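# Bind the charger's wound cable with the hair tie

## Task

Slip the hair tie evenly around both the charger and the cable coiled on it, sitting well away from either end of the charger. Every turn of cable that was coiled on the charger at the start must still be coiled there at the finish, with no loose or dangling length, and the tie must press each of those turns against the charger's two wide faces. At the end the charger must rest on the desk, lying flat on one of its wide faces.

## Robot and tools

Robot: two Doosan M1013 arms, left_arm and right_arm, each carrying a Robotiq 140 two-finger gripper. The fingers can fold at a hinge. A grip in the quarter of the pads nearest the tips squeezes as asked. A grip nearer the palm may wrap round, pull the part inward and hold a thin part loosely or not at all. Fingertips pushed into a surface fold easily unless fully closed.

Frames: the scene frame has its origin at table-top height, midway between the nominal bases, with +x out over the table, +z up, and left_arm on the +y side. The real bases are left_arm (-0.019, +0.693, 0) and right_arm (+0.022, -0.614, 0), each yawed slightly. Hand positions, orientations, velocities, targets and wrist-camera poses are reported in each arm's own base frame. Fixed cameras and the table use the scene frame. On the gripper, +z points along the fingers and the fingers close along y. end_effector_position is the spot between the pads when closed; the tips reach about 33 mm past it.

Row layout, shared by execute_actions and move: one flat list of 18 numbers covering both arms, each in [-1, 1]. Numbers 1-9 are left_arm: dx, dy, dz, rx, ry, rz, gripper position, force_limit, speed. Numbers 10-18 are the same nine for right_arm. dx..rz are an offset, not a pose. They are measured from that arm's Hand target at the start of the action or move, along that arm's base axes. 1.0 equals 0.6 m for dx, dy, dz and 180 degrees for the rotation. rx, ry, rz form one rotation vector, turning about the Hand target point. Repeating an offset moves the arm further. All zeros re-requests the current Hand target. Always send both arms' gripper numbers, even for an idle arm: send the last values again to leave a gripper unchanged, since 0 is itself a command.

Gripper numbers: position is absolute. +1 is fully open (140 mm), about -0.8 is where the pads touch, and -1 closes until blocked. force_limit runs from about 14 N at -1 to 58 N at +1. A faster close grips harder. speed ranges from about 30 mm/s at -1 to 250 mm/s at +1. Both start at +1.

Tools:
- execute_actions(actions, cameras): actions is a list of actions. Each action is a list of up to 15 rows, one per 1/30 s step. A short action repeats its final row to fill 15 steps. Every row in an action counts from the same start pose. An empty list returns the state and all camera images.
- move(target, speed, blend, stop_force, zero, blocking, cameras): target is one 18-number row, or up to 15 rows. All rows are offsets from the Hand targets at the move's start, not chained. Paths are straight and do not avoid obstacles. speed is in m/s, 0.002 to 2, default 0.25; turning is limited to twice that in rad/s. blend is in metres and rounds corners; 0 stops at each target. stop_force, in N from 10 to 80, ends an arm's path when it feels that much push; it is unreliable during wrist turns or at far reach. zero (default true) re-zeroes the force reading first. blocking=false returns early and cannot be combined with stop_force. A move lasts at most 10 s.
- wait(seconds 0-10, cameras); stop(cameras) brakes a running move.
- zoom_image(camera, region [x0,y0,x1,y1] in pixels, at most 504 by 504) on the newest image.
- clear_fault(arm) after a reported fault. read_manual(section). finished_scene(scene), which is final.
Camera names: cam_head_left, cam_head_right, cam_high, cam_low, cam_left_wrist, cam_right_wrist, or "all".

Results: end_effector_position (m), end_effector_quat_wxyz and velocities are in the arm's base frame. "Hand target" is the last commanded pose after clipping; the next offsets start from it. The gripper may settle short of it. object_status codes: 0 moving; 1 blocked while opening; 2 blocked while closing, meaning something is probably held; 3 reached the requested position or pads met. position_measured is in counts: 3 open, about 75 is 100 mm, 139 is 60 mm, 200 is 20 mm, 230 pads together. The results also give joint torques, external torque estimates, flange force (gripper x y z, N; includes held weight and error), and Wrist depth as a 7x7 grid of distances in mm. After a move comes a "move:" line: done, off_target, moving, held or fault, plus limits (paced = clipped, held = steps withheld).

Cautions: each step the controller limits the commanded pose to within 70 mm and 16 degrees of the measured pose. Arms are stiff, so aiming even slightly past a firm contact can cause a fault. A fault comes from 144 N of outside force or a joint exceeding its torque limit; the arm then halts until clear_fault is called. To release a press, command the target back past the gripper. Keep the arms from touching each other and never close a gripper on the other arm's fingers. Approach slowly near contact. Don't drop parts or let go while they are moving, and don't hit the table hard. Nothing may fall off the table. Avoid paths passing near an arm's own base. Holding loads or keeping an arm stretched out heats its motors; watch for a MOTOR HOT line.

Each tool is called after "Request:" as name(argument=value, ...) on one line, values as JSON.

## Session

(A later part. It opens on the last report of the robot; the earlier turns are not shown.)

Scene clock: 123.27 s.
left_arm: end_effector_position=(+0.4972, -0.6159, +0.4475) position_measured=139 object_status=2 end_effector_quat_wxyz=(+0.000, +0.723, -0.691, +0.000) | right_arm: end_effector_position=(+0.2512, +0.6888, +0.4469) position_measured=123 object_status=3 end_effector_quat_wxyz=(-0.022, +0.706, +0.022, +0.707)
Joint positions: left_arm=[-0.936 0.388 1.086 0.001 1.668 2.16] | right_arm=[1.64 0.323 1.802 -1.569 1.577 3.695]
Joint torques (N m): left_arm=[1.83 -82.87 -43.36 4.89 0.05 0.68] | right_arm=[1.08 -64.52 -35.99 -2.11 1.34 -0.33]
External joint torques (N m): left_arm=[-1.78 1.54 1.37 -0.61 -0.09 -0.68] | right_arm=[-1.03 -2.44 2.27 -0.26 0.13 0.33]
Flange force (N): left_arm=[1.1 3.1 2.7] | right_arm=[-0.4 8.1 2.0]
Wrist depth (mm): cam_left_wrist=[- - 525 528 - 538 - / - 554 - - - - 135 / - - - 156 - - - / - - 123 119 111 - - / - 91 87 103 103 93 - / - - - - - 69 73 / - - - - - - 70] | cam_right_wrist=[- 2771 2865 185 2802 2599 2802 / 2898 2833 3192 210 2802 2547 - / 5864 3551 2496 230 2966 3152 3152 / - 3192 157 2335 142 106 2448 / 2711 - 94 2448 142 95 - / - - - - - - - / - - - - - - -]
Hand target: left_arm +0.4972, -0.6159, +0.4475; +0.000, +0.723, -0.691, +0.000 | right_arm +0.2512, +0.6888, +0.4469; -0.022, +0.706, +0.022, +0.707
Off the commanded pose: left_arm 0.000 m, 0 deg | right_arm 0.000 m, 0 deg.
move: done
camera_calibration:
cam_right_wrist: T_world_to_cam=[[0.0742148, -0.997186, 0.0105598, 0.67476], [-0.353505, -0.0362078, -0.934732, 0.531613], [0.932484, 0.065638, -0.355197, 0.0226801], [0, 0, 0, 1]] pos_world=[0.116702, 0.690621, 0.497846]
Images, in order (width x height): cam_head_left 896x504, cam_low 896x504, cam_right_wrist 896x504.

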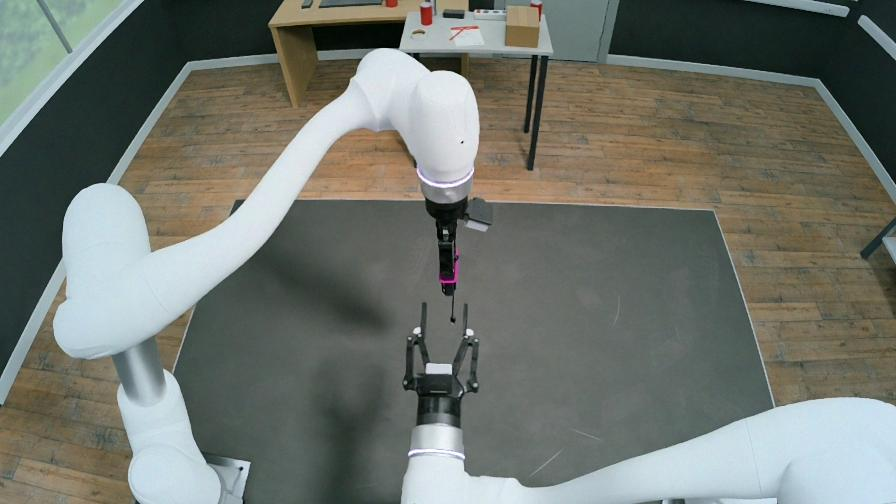

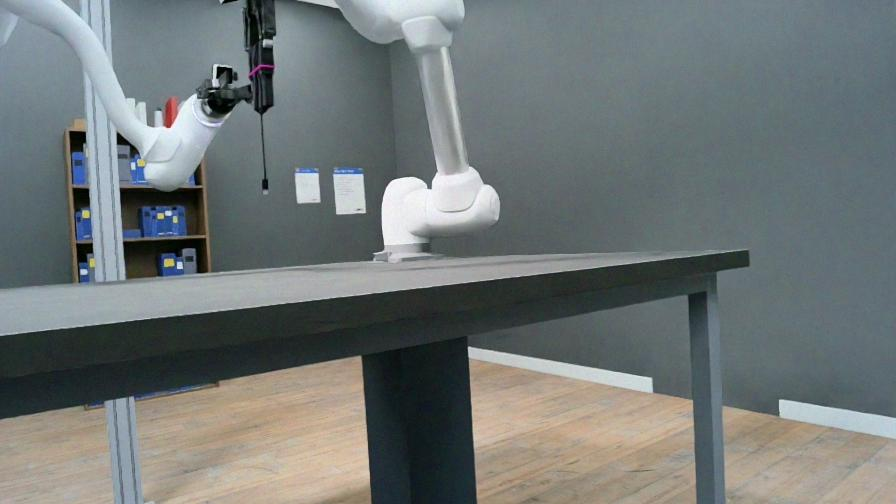

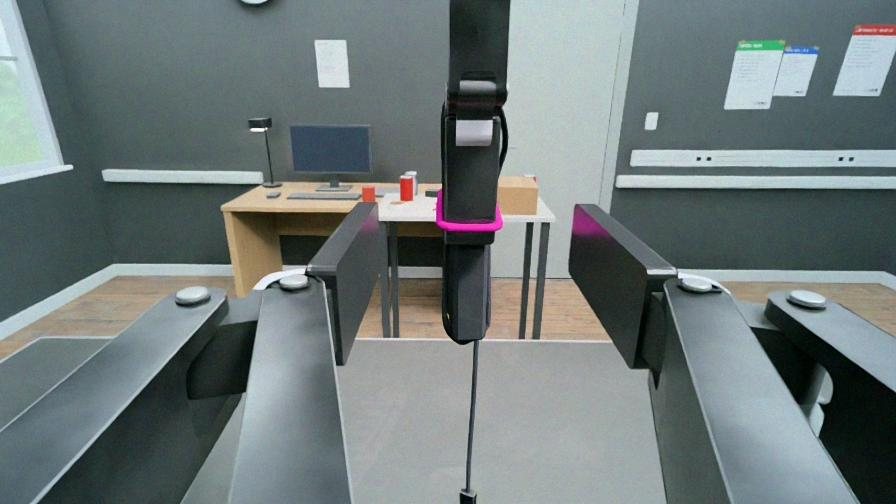

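Request:
move(target=[[0,0,0,0,0,0,-1,-0.8,-1,0.2157,0.0135,0.0077,0,0,0,0.05,-0.3,-1]], speed=0.08, cameras=["cam_right_wrist","cam_low","cam_head_left","cam_left_wrist"])

Request:
zoom_image(camera="cam_right_wrist", region=[300, 50, 650, 350])

Request:
zoom_image(camera="cam_low", region=[190, 20, 330, 200])

Scene clock: 126.50 s.
left_arm: end_effector_position=(+0.4972, -0.6159, +0.4475) position_measured=139 object_status=2 end_effector_quat_wxyz=(+0.000, +0.723, -0.691, +0.000) | right_arm: end_effector_position=(+0.3806, +0.6969, +0.4515) position_measured=123 object_status=3 end_effector_quat_wxyz=(-0.022, +0.706, +0.022, +0.707)
Joint positions: left_arm=[-0.936 0.388 1.086 0.001 1.668 2.16] | right_arm=[1.448 0.326 1.788 -1.669 1.413 3.692]
Joint torques (N m): left_arm=[1.61 -82.85 -43.42 4.87 0.05 0.67] | right_arm=[0.53 -65.55 -36.77 -2.73 1.43 -0.18]
External joint torques (N m): left_arm=[-1.74 1.95 1.63 -0.62 -0.1 -0.67] | right_arm=[-0.53 -2.38 2.26 0.02 0.03 0.18]
Flange force (N): left_arm=[1.1 3.0 3.2] | right_arm=[-0.3 8.1 -0.3]
Wrist depth (mm): cam_left_wrist=[- - - - - 110 109 / - - - 114 116 115 - / - - - 130 117 - 120 / - - 123 125 109 - 140 / - 91 105 103 103 93 138 / - - 66 144 145 69 73 / - - - - - - 70] | cam_right_wrist=[- 2521 - - - 2573 - / - 2472 - - 2741 2472 2379 / - - 2379 - 2966 2898 - / 2833 2802 158 95 139 - 3038 / - - 93 - 115 95 2898 / - - - - - - - / - - - - - - -]
Hand target: left_arm +0.4972, -0.6159, +0.4475; +0.000, +0.723, -0.691, +0.000 | right_arm +0.3806, +0.6969, +0.4515; -0.022, +0.706, +0.022, +0.707
Off the commanded pose: left_arm 0.000 m, 0 deg | right_arm 0.000 m, 0 deg.
move: done
camera_calibration:
cam_left_wrist: T_world_to_cam=[[-0.998446, -0.0543162, 0.0124663, 0.467674], [-0.0464107, 0.934268, 0.353538, 0.443514], [-0.0308497, 0.35241, -0.935337, 0.78948], [0, 0, 0, 1]] pos_world=[0.511886, -0.66718, 0.575801]
cam_right_wrist: T_world_to_cam=[[0.0742148, -0.997186, 0.0105598, 0.673184], [-0.353505, -0.0362078, -0.934732, 0.582043], [0.932484, 0.065638, -0.355197, -0.0968456], [0, 0, 0, 1]] pos_world=[0.246102, 0.698721, 0.502546]
Images, in order (width x height): cam_head_left 896x504, cam_low 896x504, cam_left_wrist 896x504, cam_right_wrist 896x504.

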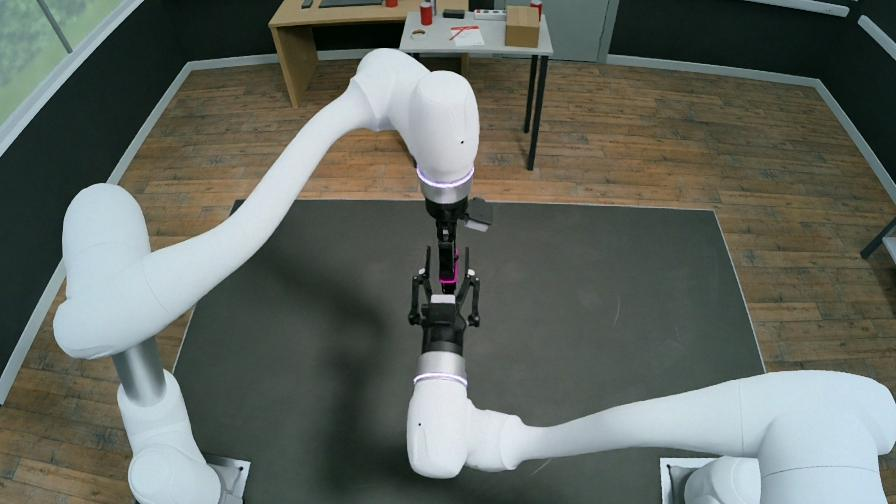

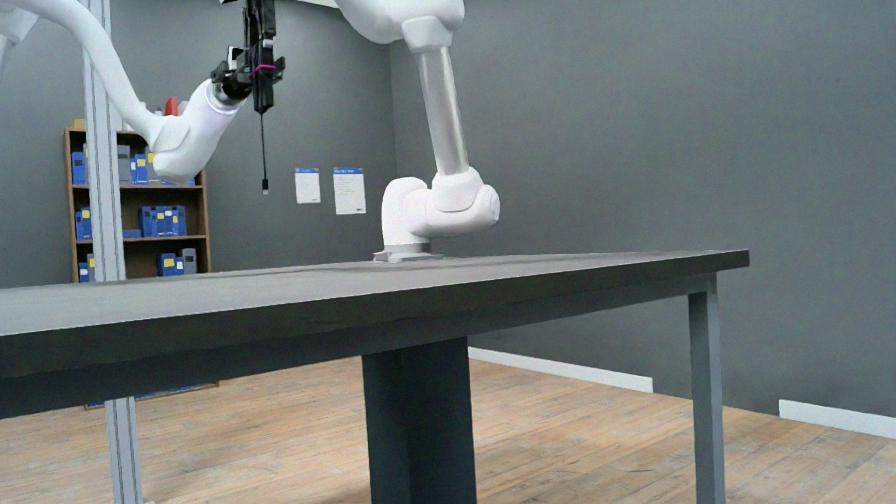

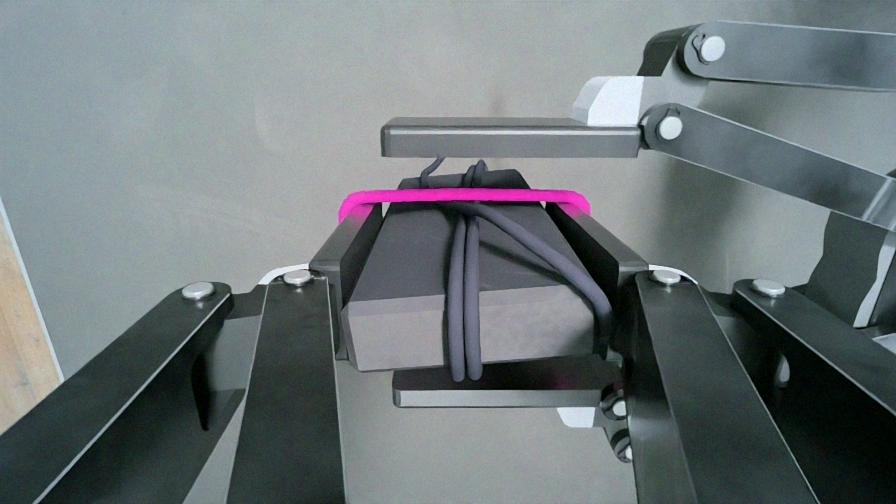

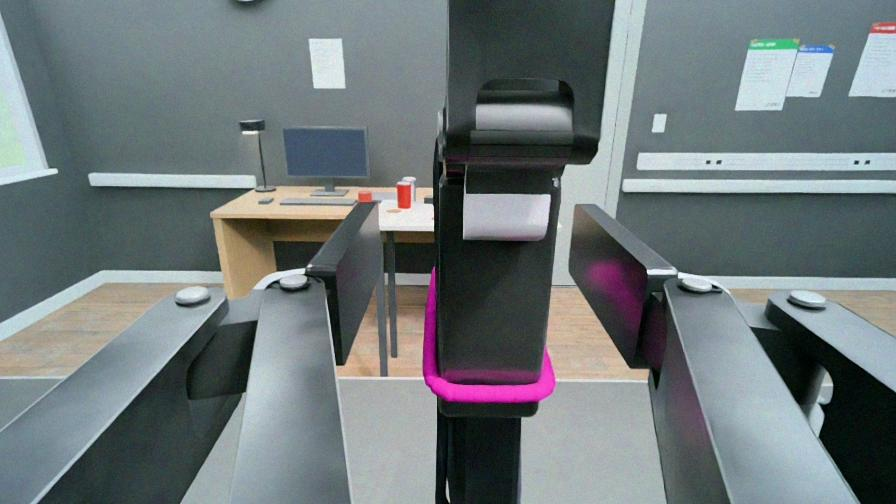

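Scaled by 1.440 from the camera's 896x504 image, which has a finer 1280x720 frame.

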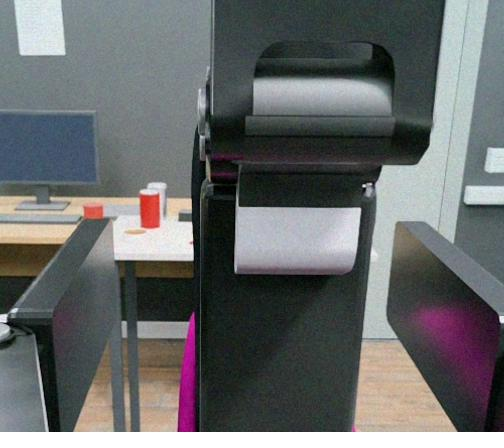

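Scaled by 2.800 from the camera's 896x504 image, which has a finer 1280x720 frame.

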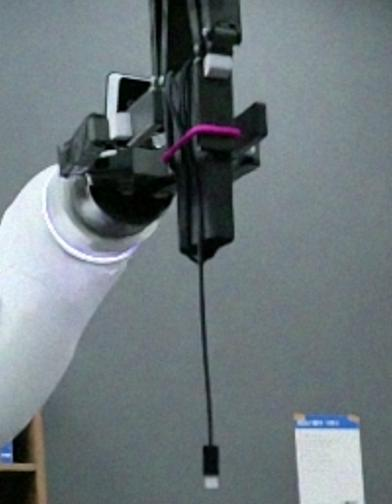

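Request:
move(target=[[0,0,0,0,0,0,-1,-0.8,-1,0,0,0.0067,0,0,0,0.05,-0.3,-1]], speed=0.05)

Request:
move(target=[[0,0,0,0,0,0,-1,-0.8,-1,0,0,0,0,0,0,-1,-0.3,-1]])

Request:
wait(seconds=1, cameras=["cam_right_wrist","cam_low","cam_left_wrist"])

Request:
zoom_image(camera="cam_low", region=[190, 20, 330, 200])

Request:
zoom_image(camera="cam_left_wrist", region=[300, 100, 650, 430])

Scene clock: 128.90 s.
left_arm: end_effector_position=(+0.4972, -0.6159, +0.4475) position_measured=139 object_status=2 end_effector_quat_wxyz=(+0.000, +0.723, -0.691, +0.000) | right_arm: end_effector_position=(+0.3806, +0.6969, +0.4555) position_measured=123 object_status=3 end_effector_quat_wxyz=(-0.022, +0.706, +0.022, +0.707)
Joint positions: left_arm=[-0.936 0.388 1.086 0.001 1.668 2.16] | right_arm=[1.448 0.322 1.785 -1.668 1.412 3.685]
Joint torques (N m): left_arm=[1.76 -82.66 -43.3 4.89 0.01 0.64] | right_arm=[1.25 -65.29 -37.09 -2.73 1.34 -0.2]
External joint torques (N m): left_arm=[-1.87 1.66 1.45 -0.63 -0.05 -0.64] | right_arm=[-1.22 -2.52 2.39 0.02 0.1 0.2]
Flange force (N): left_arm=[1.1 3.1 2.8] | right_arm=[-0.4 8.7 0.5]
Wrist depth (mm): cam_left_wrist=[- - - 544 548 106 105 / - 549 - 109 114 111 - / 523 - - 151 152 114 116 / - - 120 125 111 621 139 / - 91 105 103 105 93 133 / - - 66 139 145 69 73 / - - - - - - 70] | cam_right_wrist=[- - - - - - - / - 2966 3152 - - - 3275 / 3002 2472 2741 - 2932 - - / 3654 2424 158 91 126 2865 2771 / - - 93 - 115 92 2898 / - - - - - - - / - - - - - - -]
Hand target: left_arm +0.4972, -0.6159, +0.4475; +0.000, +0.723, -0.691, +0.000 | right_arm +0.3806, +0.6969, +0.4555; -0.022, +0.706, +0.022, +0.707
Off the commanded pose: left_arm 0.000 m, 0 deg | right_arm 0.000 m, 0 deg.
move: done

Scene clock: 130.53 s.
left_arm: end_effector_position=(+0.4972, -0.6158, +0.4475) position_measured=139 object_status=2 end_effector_quat_wxyz=(+0.000, +0.723, -0.691, +0.000) | right_arm: end_effector_position=(+0.3806, +0.6968, +0.4555) position_measured=187 object_status=0 end_effector_quat_wxyz=(-0.022, +0.706, +0.022, +0.707)
Joint positions: left_arm=[-0.935 0.388 1.086 0.001 1.668 2.16] | right_arm=[1.448 0.322 1.785 -1.667 1.412 3.685]
Joint torques (N m): left_arm=[-4.04 -80.26 -47.63 2.67 -4.13 0.62] | right_arm=[7.97 -60.45 -40.22 -4.61 -2.83 -0.07]
External joint torques (N m): left_arm=[4.09 -0.79 5.77 1.6 4.09 -0.62] | right_arm=[-7.94 -7.52 5.46 1.88 4.28 0.07]
Flange force (N): left_arm=[-13.1 4.2 4.3] | right_arm=[1.1 22.4 1.9]
Wrist depth (mm): cam_left_wrist=[537 527 - - - 534 - / 543 - 583 - - 112 111 / - - - 132 119 118 122 / 621 - 120 117 118 120 130 / - 91 105 103 105 93 134 / - - 66 - - 69 73 / - - - - - - 70] | cam_right_wrist=[2001 - - - - 3602 2155 / - 2802 - - - 2573 3002 / 3940 2802 2771 - 3002 3362 - / 3192 2292 3075 106 1854 3407 - / 2711 - 88 110 - 97 2932 / - - - - - - - / - - - - - - -]
Hand target: left_arm +0.4972, -0.6159, +0.4475; +0.000, +0.723, -0.691, +0.000 | right_arm +0.3806, +0.6969, +0.4555; -0.022, +0.706, +0.022, +0.707
Off the commanded pose: left_arm 0.000 m, 0 deg | right_arm 0.000 m, 0 deg.
move: done

Scene clock: 131.53 s.
left_arm: end_effector_position=(+0.4972, -0.6159, +0.4475) position_measured=139 object_status=2 end_effector_quat_wxyz=(+0.000, +0.723, -0.691, +0.000) | right_arm: end_effector_position=(+0.3806, +0.6968, +0.4556) position_measured=187 object_status=2 end_effector_quat_wxyz=(-0.022, +0.706, +0.022, +0.707)
Joint positions: left_arm=[-0.936 0.388 1.086 0.001 1.668 2.16] | right_arm=[1.448 0.322 1.785 -1.668 1.412 3.685]
Joint torques (N m): left_arm=[-3.94 -80.15 -47.7 2.53 -4.34 0.6] | right_arm=[8.44 -60.63 -40.73 -4.9 -2.99 -0.07]
External joint torques (N m): left_arm=[4.06 -0.81 5.89 1.74 4.29 -0.6] | right_arm=[-8.45 -7.61 5.84 2.16 4.44 0.07]
Flange force (N): left_arm=[-13.2 4.3 4.2] | right_arm=[0.9 23.3 2.1]
Wrist depth (mm): cam_left_wrist=[515 548 514 542 - 523 - / - - - - - 111 111 / 573 - - 131 119 118 123 / - - 120 117 118 120 130 / - 91 105 104 104 93 134 / - - 66 - - 69 73 / - - - - - - 70] | cam_right_wrist=[- 2802 - - 2741 - - / - - - - - 2802 2231 / 4424 3038 - - 2833 2067 2932 / 4067 2932 3038 106 125 - - / 2599 - 88 110 - - 2682 / - - - - - - - / - - - - - - -]
Hand target: left_arm +0.4972, -0.6159, +0.4475; +0.000, +0.723, -0.691, +0.000 | right_arm +0.3806, +0.6969, +0.4555; -0.022, +0.706, +0.022, +0.707
Tool commands: left_gripper/position=-1.0 left_gripper/force_limit=-0.8 left_gripper/speed=-1.0 right_gripper/position=-1.0 right_gripper/force_limit=-0.3 right_gripper/speed=-1.0
Off the commanded pose: left_arm 0.000 m, 0 deg | right_arm 0.000 m, 0 deg.
wait: 1.00 s; at rest by 0.17 s
camera_calibration:
cam_left_wrist: T_world_to_cam=[[-0.998446, -0.0543162, 0.0124663, 0.467674], [-0.0464107, 0.934268, 0.353538, 0.443514], [-0.0308497, 0.35241, -0.935337, 0.78948], [0, 0, 0, 1]] pos_world=[0.511886, -0.66718, 0.575801]
cam_right_wrist: T_world_to_cam=[[0.0741812, -0.99719, 0.0104659, 0.673193], [-0.353512, -0.0361082, -0.934733, 0.58575], [0.932484, 0.0656397, -0.355197, -0.0955196], [0, 0, 0, 1]] pos_world=[0.246202, 0.698721, 0.506546]
Images, in order (width x height): cam_low 896x504, cam_left_wrist 896x504, cam_right_wrist 896x504.

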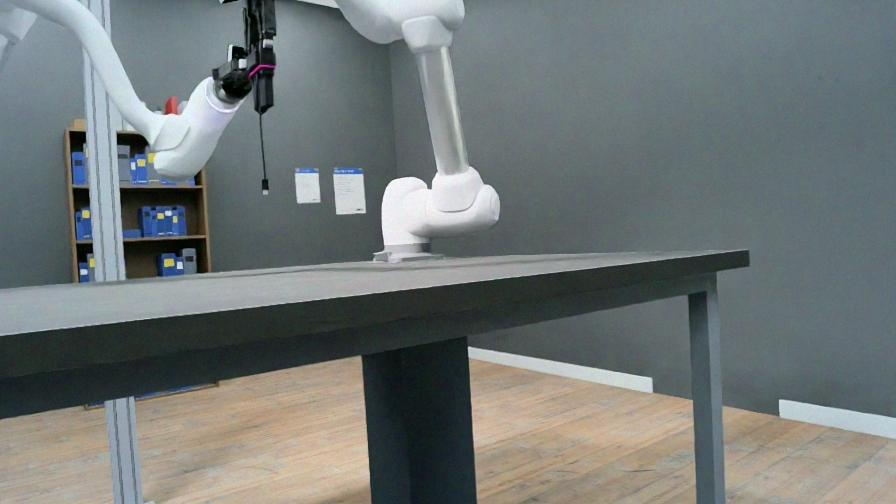

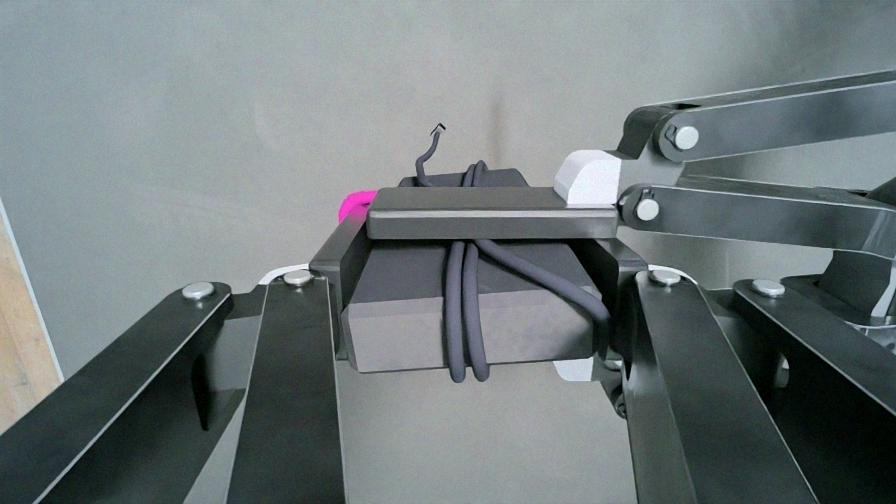

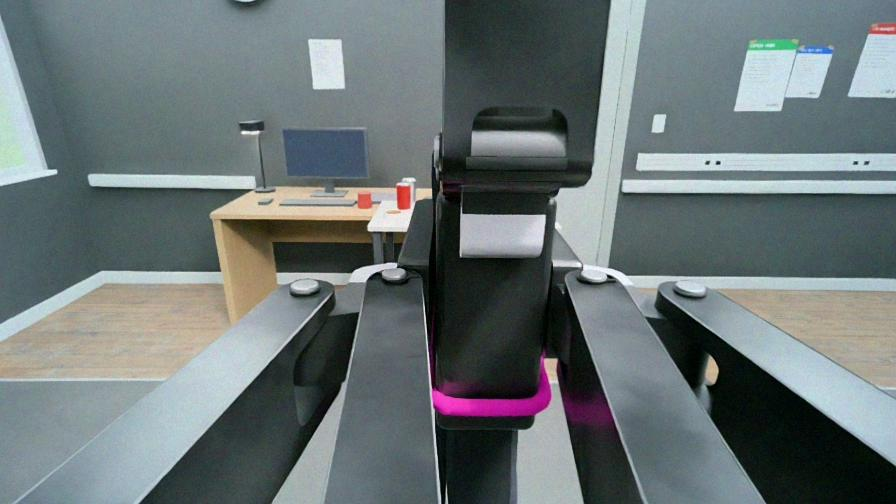

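Scaled by 2.800 from the camera's 896x504 image, which has a finer 1280x720 frame.

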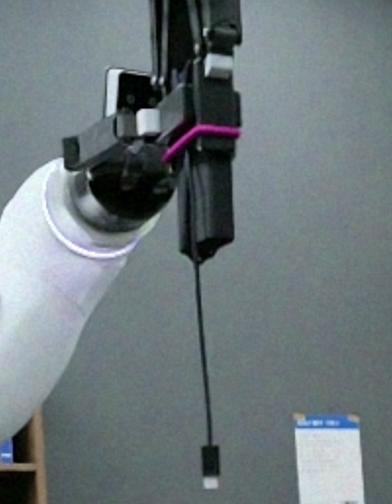

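Scaled by 1.440 from the camera's 896x504 image, which has a finer 1280x720 frame.

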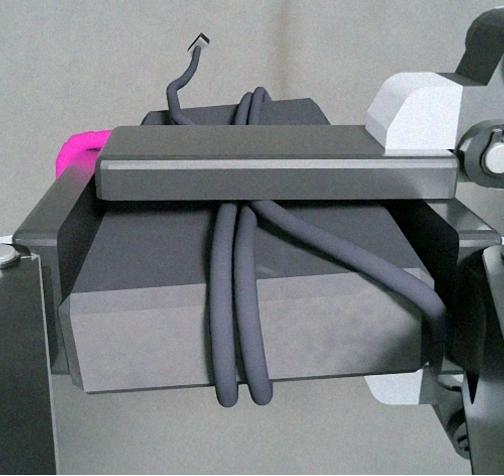

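Request:
move(target=[[0,0,0,0,0,0,-0.04,-0.8,-1,0,0,0,0,0,0,-1,-0.3,-1]])

Request:
move(target=[[0,0,0.05,0,0,0,-0.04,-0.8,-1,0,0,0,0,0,0,-1,-0.3,-1]], speed=0.03, cameras=["cam_right_wrist","cam_low","cam_left_wrist"])

Request:
zoom_image(camera="cam_low", region=[190, 20, 330, 200])

Scene clock: 132.40 s.
left_arm: end_effector_position=(+0.4972, -0.6159, +0.4476) position_measured=135 object_status=0 end_effector_quat_wxyz=(+0.000, +0.723, -0.691, +0.000) | right_arm: end_effector_position=(+0.3805, +0.6969, +0.4556) position_measured=187 object_status=2 end_effector_quat_wxyz=(-0.022, +0.706, +0.022, +0.707)
Joint positions: left_arm=[-0.936 0.388 1.086 0.001 1.668 2.16] | right_arm=[1.448 0.322 1.785 -1.668 1.412 3.685]
Joint torques (N m): left_arm=[0.85 -79.6 -42.01 4.54 -0.47 0.6] | right_arm=[2.03 -67.19 -39.45 -3.95 1.39 -0.17]
External joint torques (N m): left_arm=[-0.92 -1.52 0.08 -0.27 0.42 -0.6] | right_arm=[-1.98 -0.66 4.76 1.23 0.06 0.17]
Flange force (N): left_arm=[-1.1 3.2 -0.4] | right_arm=[-3.7 10.7 0.5]
Wrist depth (mm): cam_left_wrist=[528 - - - - 535 - / - 555 - - - 112 111 / - - - 134 119 118 122 / - - 120 117 119 120 135 / - 90 105 103 105 92 134 / - - 66 - - 69 73 / - - - 773 - - 70] | cam_right_wrist=[- 2547 - - - - 2682 / 3038 2401 - - - 2771 3113 / - 2771 2626 - 2932 - - / 2356 - 3075 105 2898 - 2966 / 2599 - 88 111 - 97 2771 / - - - - - - - / - - - - - - -]
Hand target: left_arm +0.4972, -0.6159, +0.4475; +0.000, +0.723, -0.691, +0.000 | right_arm +0.3806, +0.6969, +0.4555; -0.022, +0.706, +0.022, +0.707
Off the commanded pose: left_arm 0.000 m, 0 deg | right_arm 0.000 m, 0 deg.
move: done

Scene clock: 133.70 s.
left_arm: end_effector_position=(+0.4972, -0.6159, +0.4775) position_measured=134 object_status=3 end_effector_quat_wxyz=(+0.000, +0.723, -0.691, +0.000) | right_arm: end_effector_position=(+0.3806, +0.6968, +0.4555) position_measured=197 object_status=2 end_effector_quat_wxyz=(-0.022, +0.706, +0.022, +0.707)
Joint positions: left_arm=[-0.936 0.395 1.023 0.001 1.725 2.16] | right_arm=[1.448 0.322 1.785 -1.668 1.412 3.685]
Joint torques (N m): left_arm=[1.45 -80.74 -41.4 4.84 0.06 0.64] | right_arm=[1.16 -67.19 -38.6 -3.52 1.83 -0.22]
External joint torques (N m): left_arm=[-1.43 -0.86 -0.28 -0.59 -0.11 -0.64] | right_arm=[-1.14 -0.84 3.81 0.78 -0.38 0.21]
Flange force (N): left_arm=[0.7 2.7 -0.2] | right_arm=[-2.8 9.1 0.4]
Wrist depth (mm): cam_left_wrist=[- - - 554 - - - / 571 610 579 - 144 136 138 / - - - 150 145 145 148 / - - 126 130 123 175 158 / - 90 86 688 132 92 156 / - - - - - 69 72 / - - - - - - 72] | cam_right_wrist=[- 2833 3038 79 2711 - 2137 / - 2898 2833 - 2833 - 2741 / - 3038 2771 - 2865 - 2932 / - 2802 3002 - 125 3275 2682 / 2626 - 88 110 119 95 2771 / - - - 127 - - - / - - - 134 - - -]
Hand target: left_arm +0.4972, -0.6159, +0.4775; +0.000, +0.723, -0.691, +0.000 | right_arm +0.3806, +0.6969, +0.4555; -0.022, +0.706, +0.022, +0.707
Off the commanded pose: left_arm 0.000 m, 0 deg | right_arm 0.000 m, 0 deg.
move: done
camera_calibration:
cam_left_wrist: T_world_to_cam=[[-0.998446, -0.0543162, 0.0124663, 0.4673], [-0.0464107, 0.934268, 0.353538, 0.432908], [-0.0308497, 0.35241, -0.935337, 0.81754], [0, 0, 0, 1]] pos_world=[0.511886, -0.66718, 0.605801]
cam_right_wrist: T_world_to_cam=[[0.0741199, -0.997193, 0.0105864, 0.67315], [-0.353597, -0.0362052, -0.934697, 0.585727], [0.932457, 0.0655364, -0.355288, -0.0954302], [0, 0, 0, 1]] pos_world=[0.246202, 0.698721, 0.506446]
Images, in order (width x height): cam_low 896x504, cam_left_wrist 896x504, cam_right_wrist 896x504.

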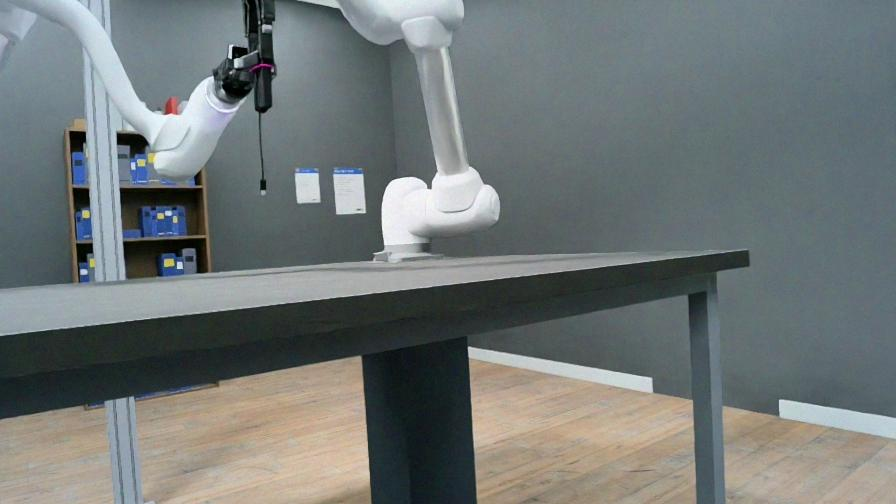

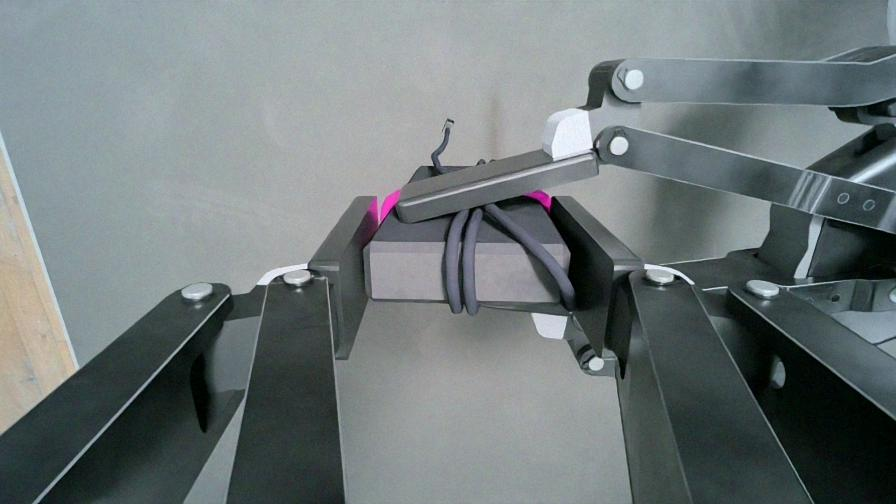

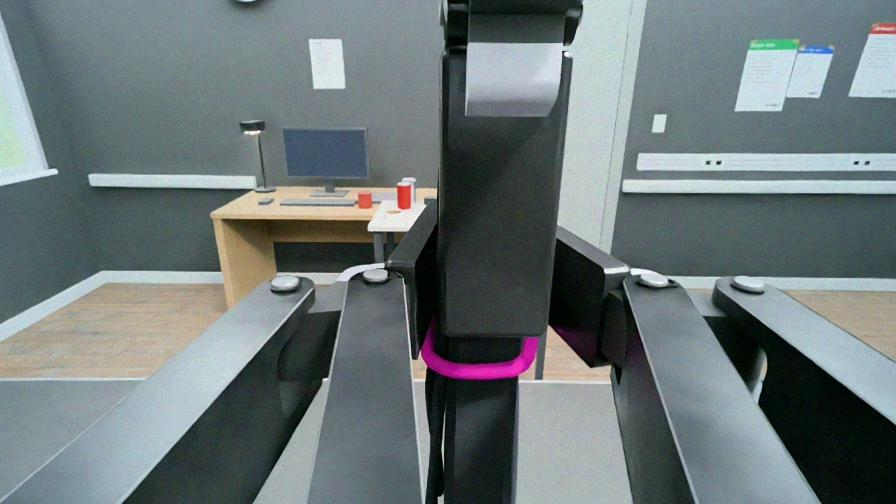

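Scaled by 2.800 from the camera's 896x504 image, which has a finer 1280x720 frame.

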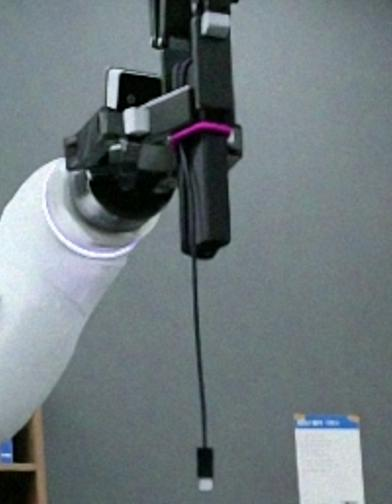

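Request:
move(target=[[0,0,0.18,0,0,0,-0.04,-0.8,-1,0,0,0,0,0,0,-1,-0.3,-1]], speed=0.08, cameras=["cam_right_wrist","cam_low","cam_left_wrist"])

Request:
zoom_image(camera="cam_low", region=[190, 20, 330, 200])

Request:
zoom_image(camera="cam_left_wrist", region=[300, 50, 650, 330])

Request:
zoom_image(camera="cam_right_wrist", region=[300, 150, 650, 500])

Scene clock: 135.87 s.
left_arm: end_effector_position=(+0.4972, -0.6158, +0.5855) position_measured=134 object_status=3 end_effector_quat_wxyz=(-0.001, +0.723, -0.691, +0.000) | right_arm: end_effector_position=(+0.3806, +0.6969, +0.4555) position_measured=197 object_status=2 end_effector_quat_wxyz=(-0.022, +0.706, +0.022, +0.707)
Joint positions: left_arm=[-0.936 0.455 0.733 0.001 1.954 2.16] | right_arm=[1.448 0.322 1.785 -1.668 1.412 3.685]
Joint torques (N m): left_arm=[1.73 -83.83 -38.62 4.56 0.04 0.68] | right_arm=[1.28 -67.32 -38.64 -3.51 1.86 -0.18]
External joint torques (N m): left_arm=[-1.51 -1.09 -0.54 -0.56 -0.08 -0.68] | right_arm=[-1.26 -0.78 3.78 0.77 -0.4 0.17]
Flange force (N): left_arm=[1.0 2.7 -0.6] | right_arm=[-2.7 8.9 0.6]
Wrist depth (mm): cam_left_wrist=[- - - - - - 347 / 1595 - - - 245 248 277 / 1762 - - 246 748 258 234 / 1852 - 127 - 157 271 256 / 1866 90 86 - - 92 - / - - 66 926 - 69 72 / - - - - - - 72] | cam_right_wrist=[- - 2682 - 2682 - 2626 / 1985 - 2771 - 2711 2496 2682 / 3233 1955 2966 - 2966 2448 - / - 3233 3038 119 127 - - / 2802 - 88 119 120 95 3038 / - - - - - - - / - - - - - - -]
Hand target: left_arm +0.4972, -0.6159, +0.5855; +0.000, +0.723, -0.691, +0.000 | right_arm +0.3806, +0.6969, +0.4555; -0.022, +0.706, +0.022, +0.707
Off the commanded pose: left_arm 0.000 m, 0 deg | right_arm 0.000 m, 0 deg.
move: done
camera_calibration:
cam_left_wrist: T_world_to_cam=[[-0.998441, -0.0544078, 0.0124256, 0.465921], [-0.0465078, 0.93423, 0.353626, 0.394722], [-0.0308484, 0.352497, -0.935304, 0.918497], [0, 0, 0, 1]] pos_world=[0.511886, -0.667179, 0.713701]
cam_right_wrist: T_world_to_cam=[[0.0742148, -0.997186, 0.0105598, 0.673134], [-0.353505, -0.0362078, -0.934732, 0.585817], [0.932484, 0.065638, -0.355197, -0.0955181], [0, 0, 0, 1]] pos_world=[0.246202, 0.698721, 0.506546]
Images, in order (width x height): cam_low 896x504, cam_left_wrist 896x504, cam_right_wrist 896x504.

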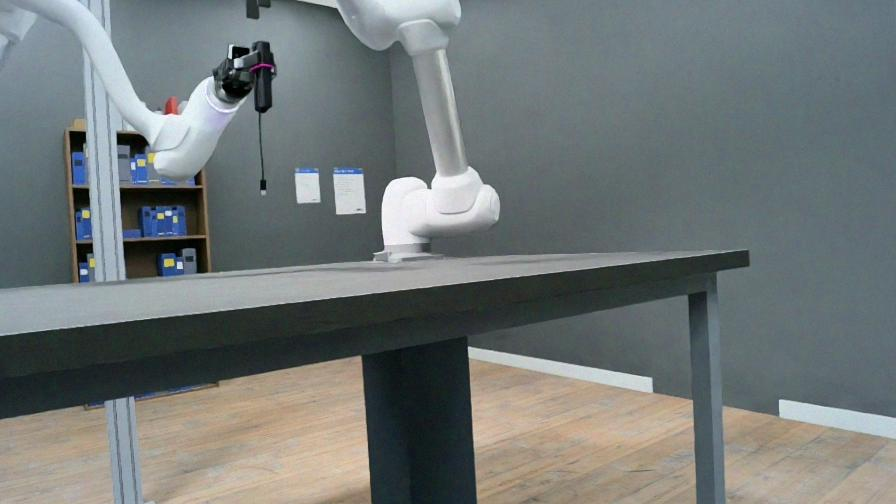

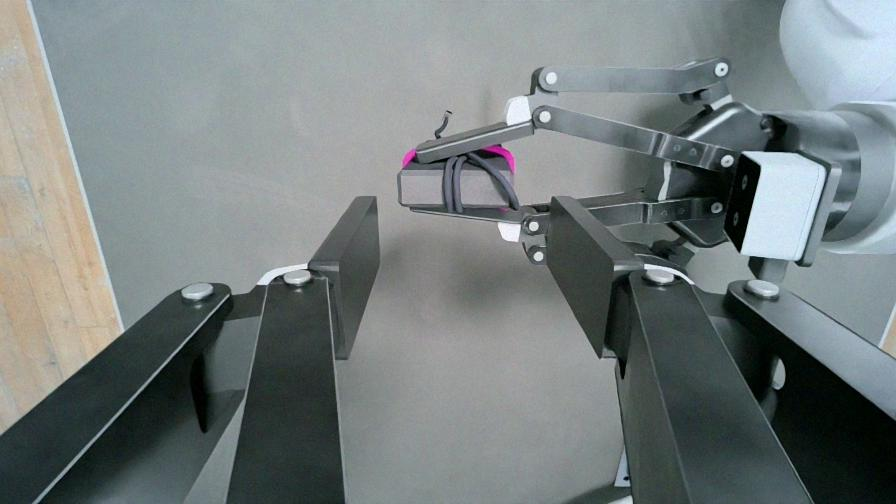

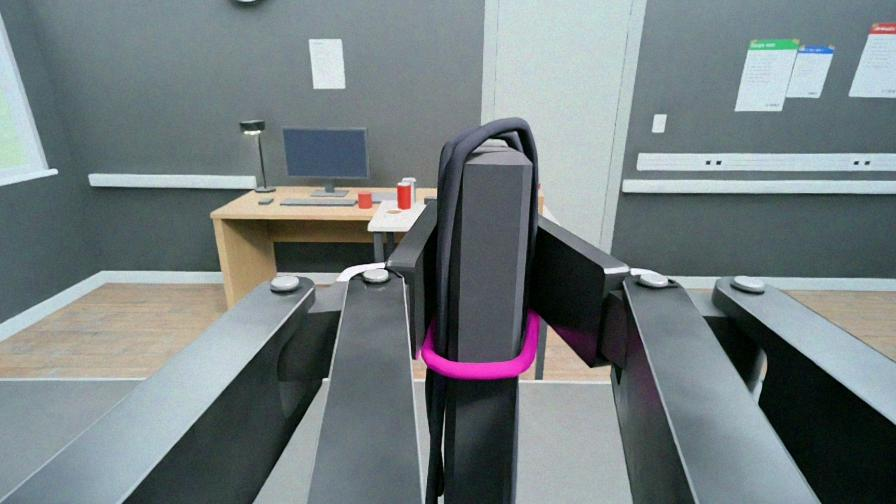

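Scaled by 2.800 from the camera's 896x504 image, which has a finer 1280x720 frame.

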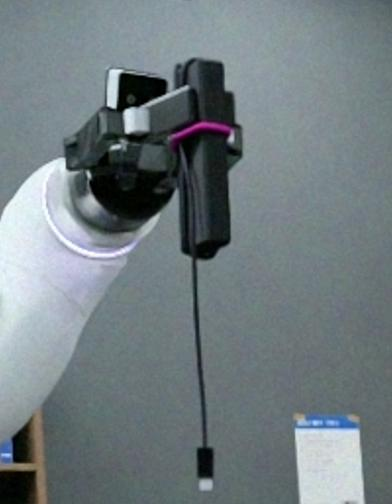

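Scaled by 1.440 from the camera's 896x504 image, which has a finer 1280x720 frame.

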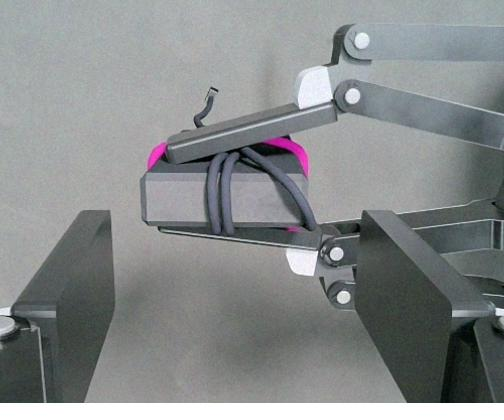

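Scaled by 1.440 from the camera's 896x504 image, which has a finer 1280x720 frame.

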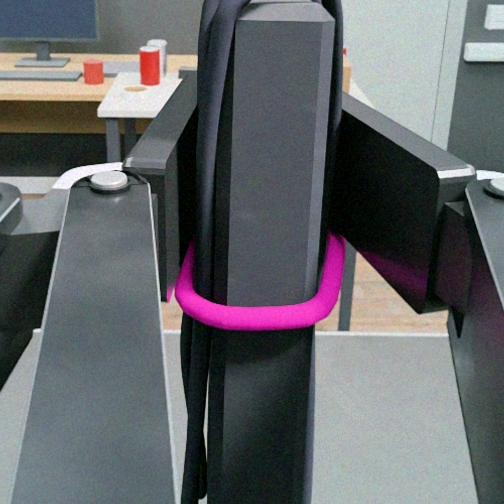

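Request:
move(target=[[0.002,0,-0.18,0,0,0,0.05,-0.8,-1,0,0,0,0,0,0,-1,-0.3,-1]], speed=0.08, cameras=["cam_right_wrist","cam_low","cam_left_wrist"])

Request:
zoom_image(camera="cam_right_wrist", region=[300, 50, 650, 400])

Request:
zoom_image(camera="cam_left_wrist", region=[300, 100, 650, 380])

Scene clock: 139.63 s.
left_arm: end_effector_position=(+0.4984, -0.6159, +0.4776) position_measured=123 object_status=3 end_effector_quat_wxyz=(+0.000, +0.723, -0.691, +0.000) | right_arm: end_effector_position=(+0.3806, +0.6969, +0.4555) position_measured=197 object_status=2 end_effector_quat_wxyz=(-0.022, +0.706, +0.022, +0.707)
Joint positions: left_arm=[-0.934 0.396 1.02 0.001 1.726 2.161] | right_arm=[1.448 0.322 1.785 -1.668 1.412 3.685]
Joint torques (N m): left_arm=[1.65 -81.11 -41.8 4.84 0.05 0.7] | right_arm=[1.45 -67.41 -38.7 -3.53 1.81 -0.2]
External joint torques (N m): left_arm=[-1.71 -0.52 0.19 -0.6 -0.09 -0.7] | right_arm=[-1.44 -0.41 3.94 0.8 -0.37 0.19]
Flange force (N): left_arm=[0.4 3.5 0.8] | right_arm=[-3.2 8.8 0.8]
Wrist depth (mm): cam_left_wrist=[- - - - - 574 - / - 596 577 585 144 136 138 / - - 624 148 144 146 148 / - - 121 132 132 183 157 / - 86 108 - 133 91 156 / - - - - - 66 72 / - - - - - - 72] | cam_right_wrist=[- 2741 - 77 2654 2599 2084 / - - - - 2833 - 2496 / 2251 2626 2802 - 2932 - - / - 3075 2865 103 126 3113 - / 2599 - 88 107 118 95 - / - - - - - - - / - - - 134 - - -]
Hand target: left_arm +0.4984, -0.6159, +0.4775; +0.000, +0.723, -0.691, +0.000 | right_arm +0.3806, +0.6969, +0.4555; -0.022, +0.706, +0.022, +0.707
Off the commanded pose: left_arm 0.000 m, 0 deg | right_arm 0.000 m, 0 deg.
move: done
camera_calibration:
cam_left_wrist: T_world_to_cam=[[-0.998446, -0.0543152, 0.0124667, 0.468493], [-0.0464096, 0.934268, 0.353538, 0.433057], [-0.0308497, 0.35241, -0.935337, 0.817613], [0, 0, 0, 1]] pos_world=[0.513086, -0.66728, 0.605801]
cam_right_wrist: T_world_to_cam=[[0.0742148, -0.997186, 0.0105598, 0.673134], [-0.353505, -0.0362078, -0.934732, 0.585817], [0.932484, 0.065638, -0.355197, -0.0955181], [0, 0, 0, 1]] pos_world=[0.246202, 0.698721, 0.506546]
Images, in order (width x height): cam_low 896x504, cam_left_wrist 896x504, cam_right_wrist 896x504.

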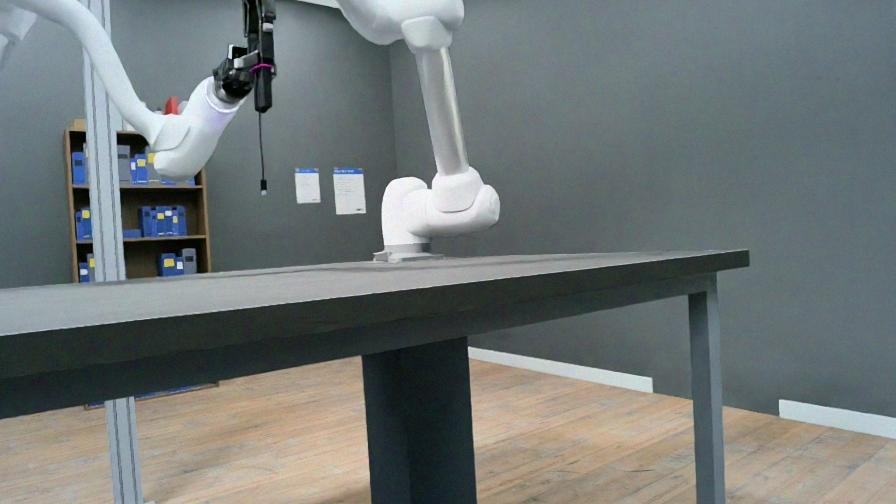

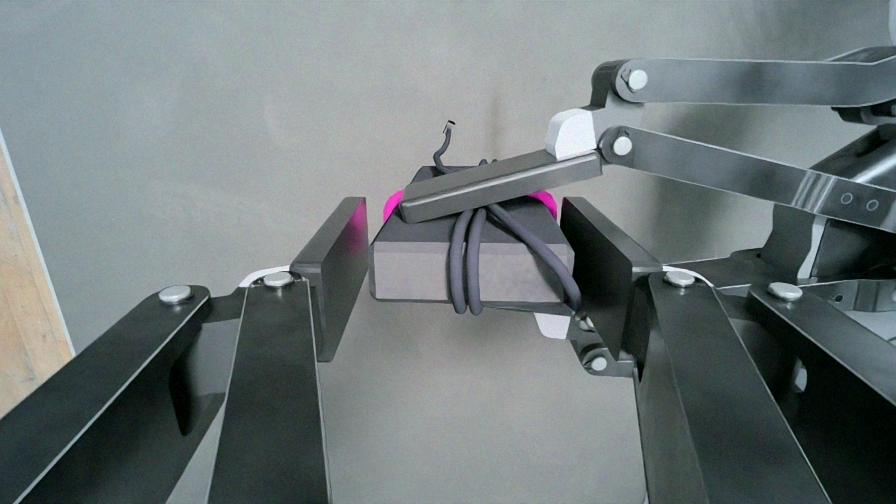

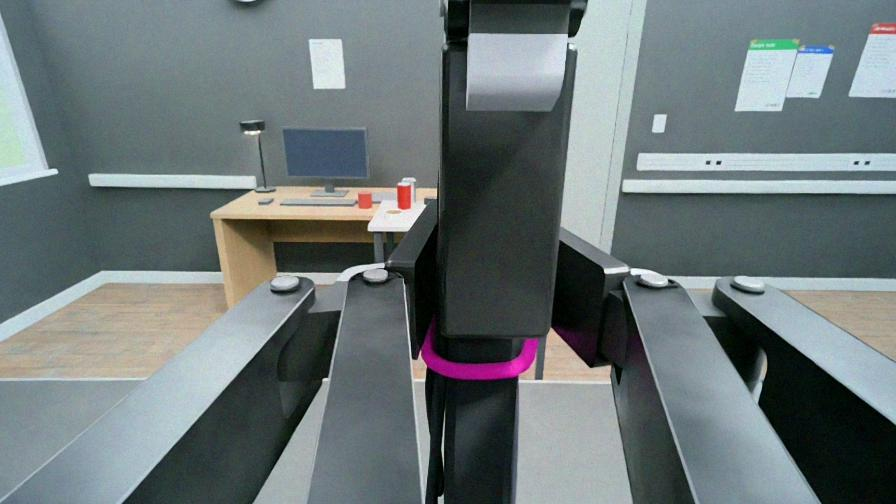

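Scaled by 1.440 from the camera's 896x504 image, which has a finer 1280x720 frame.

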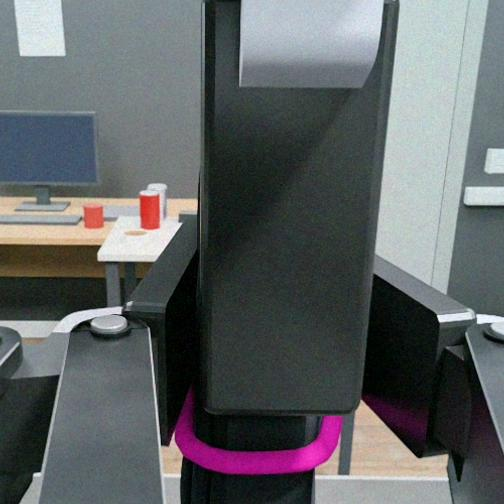

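Scaled by 1.440 from the camera's 896x504 image, which has a finer 1280x720 frame.

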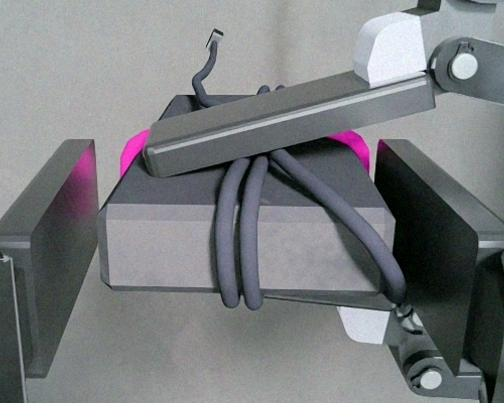

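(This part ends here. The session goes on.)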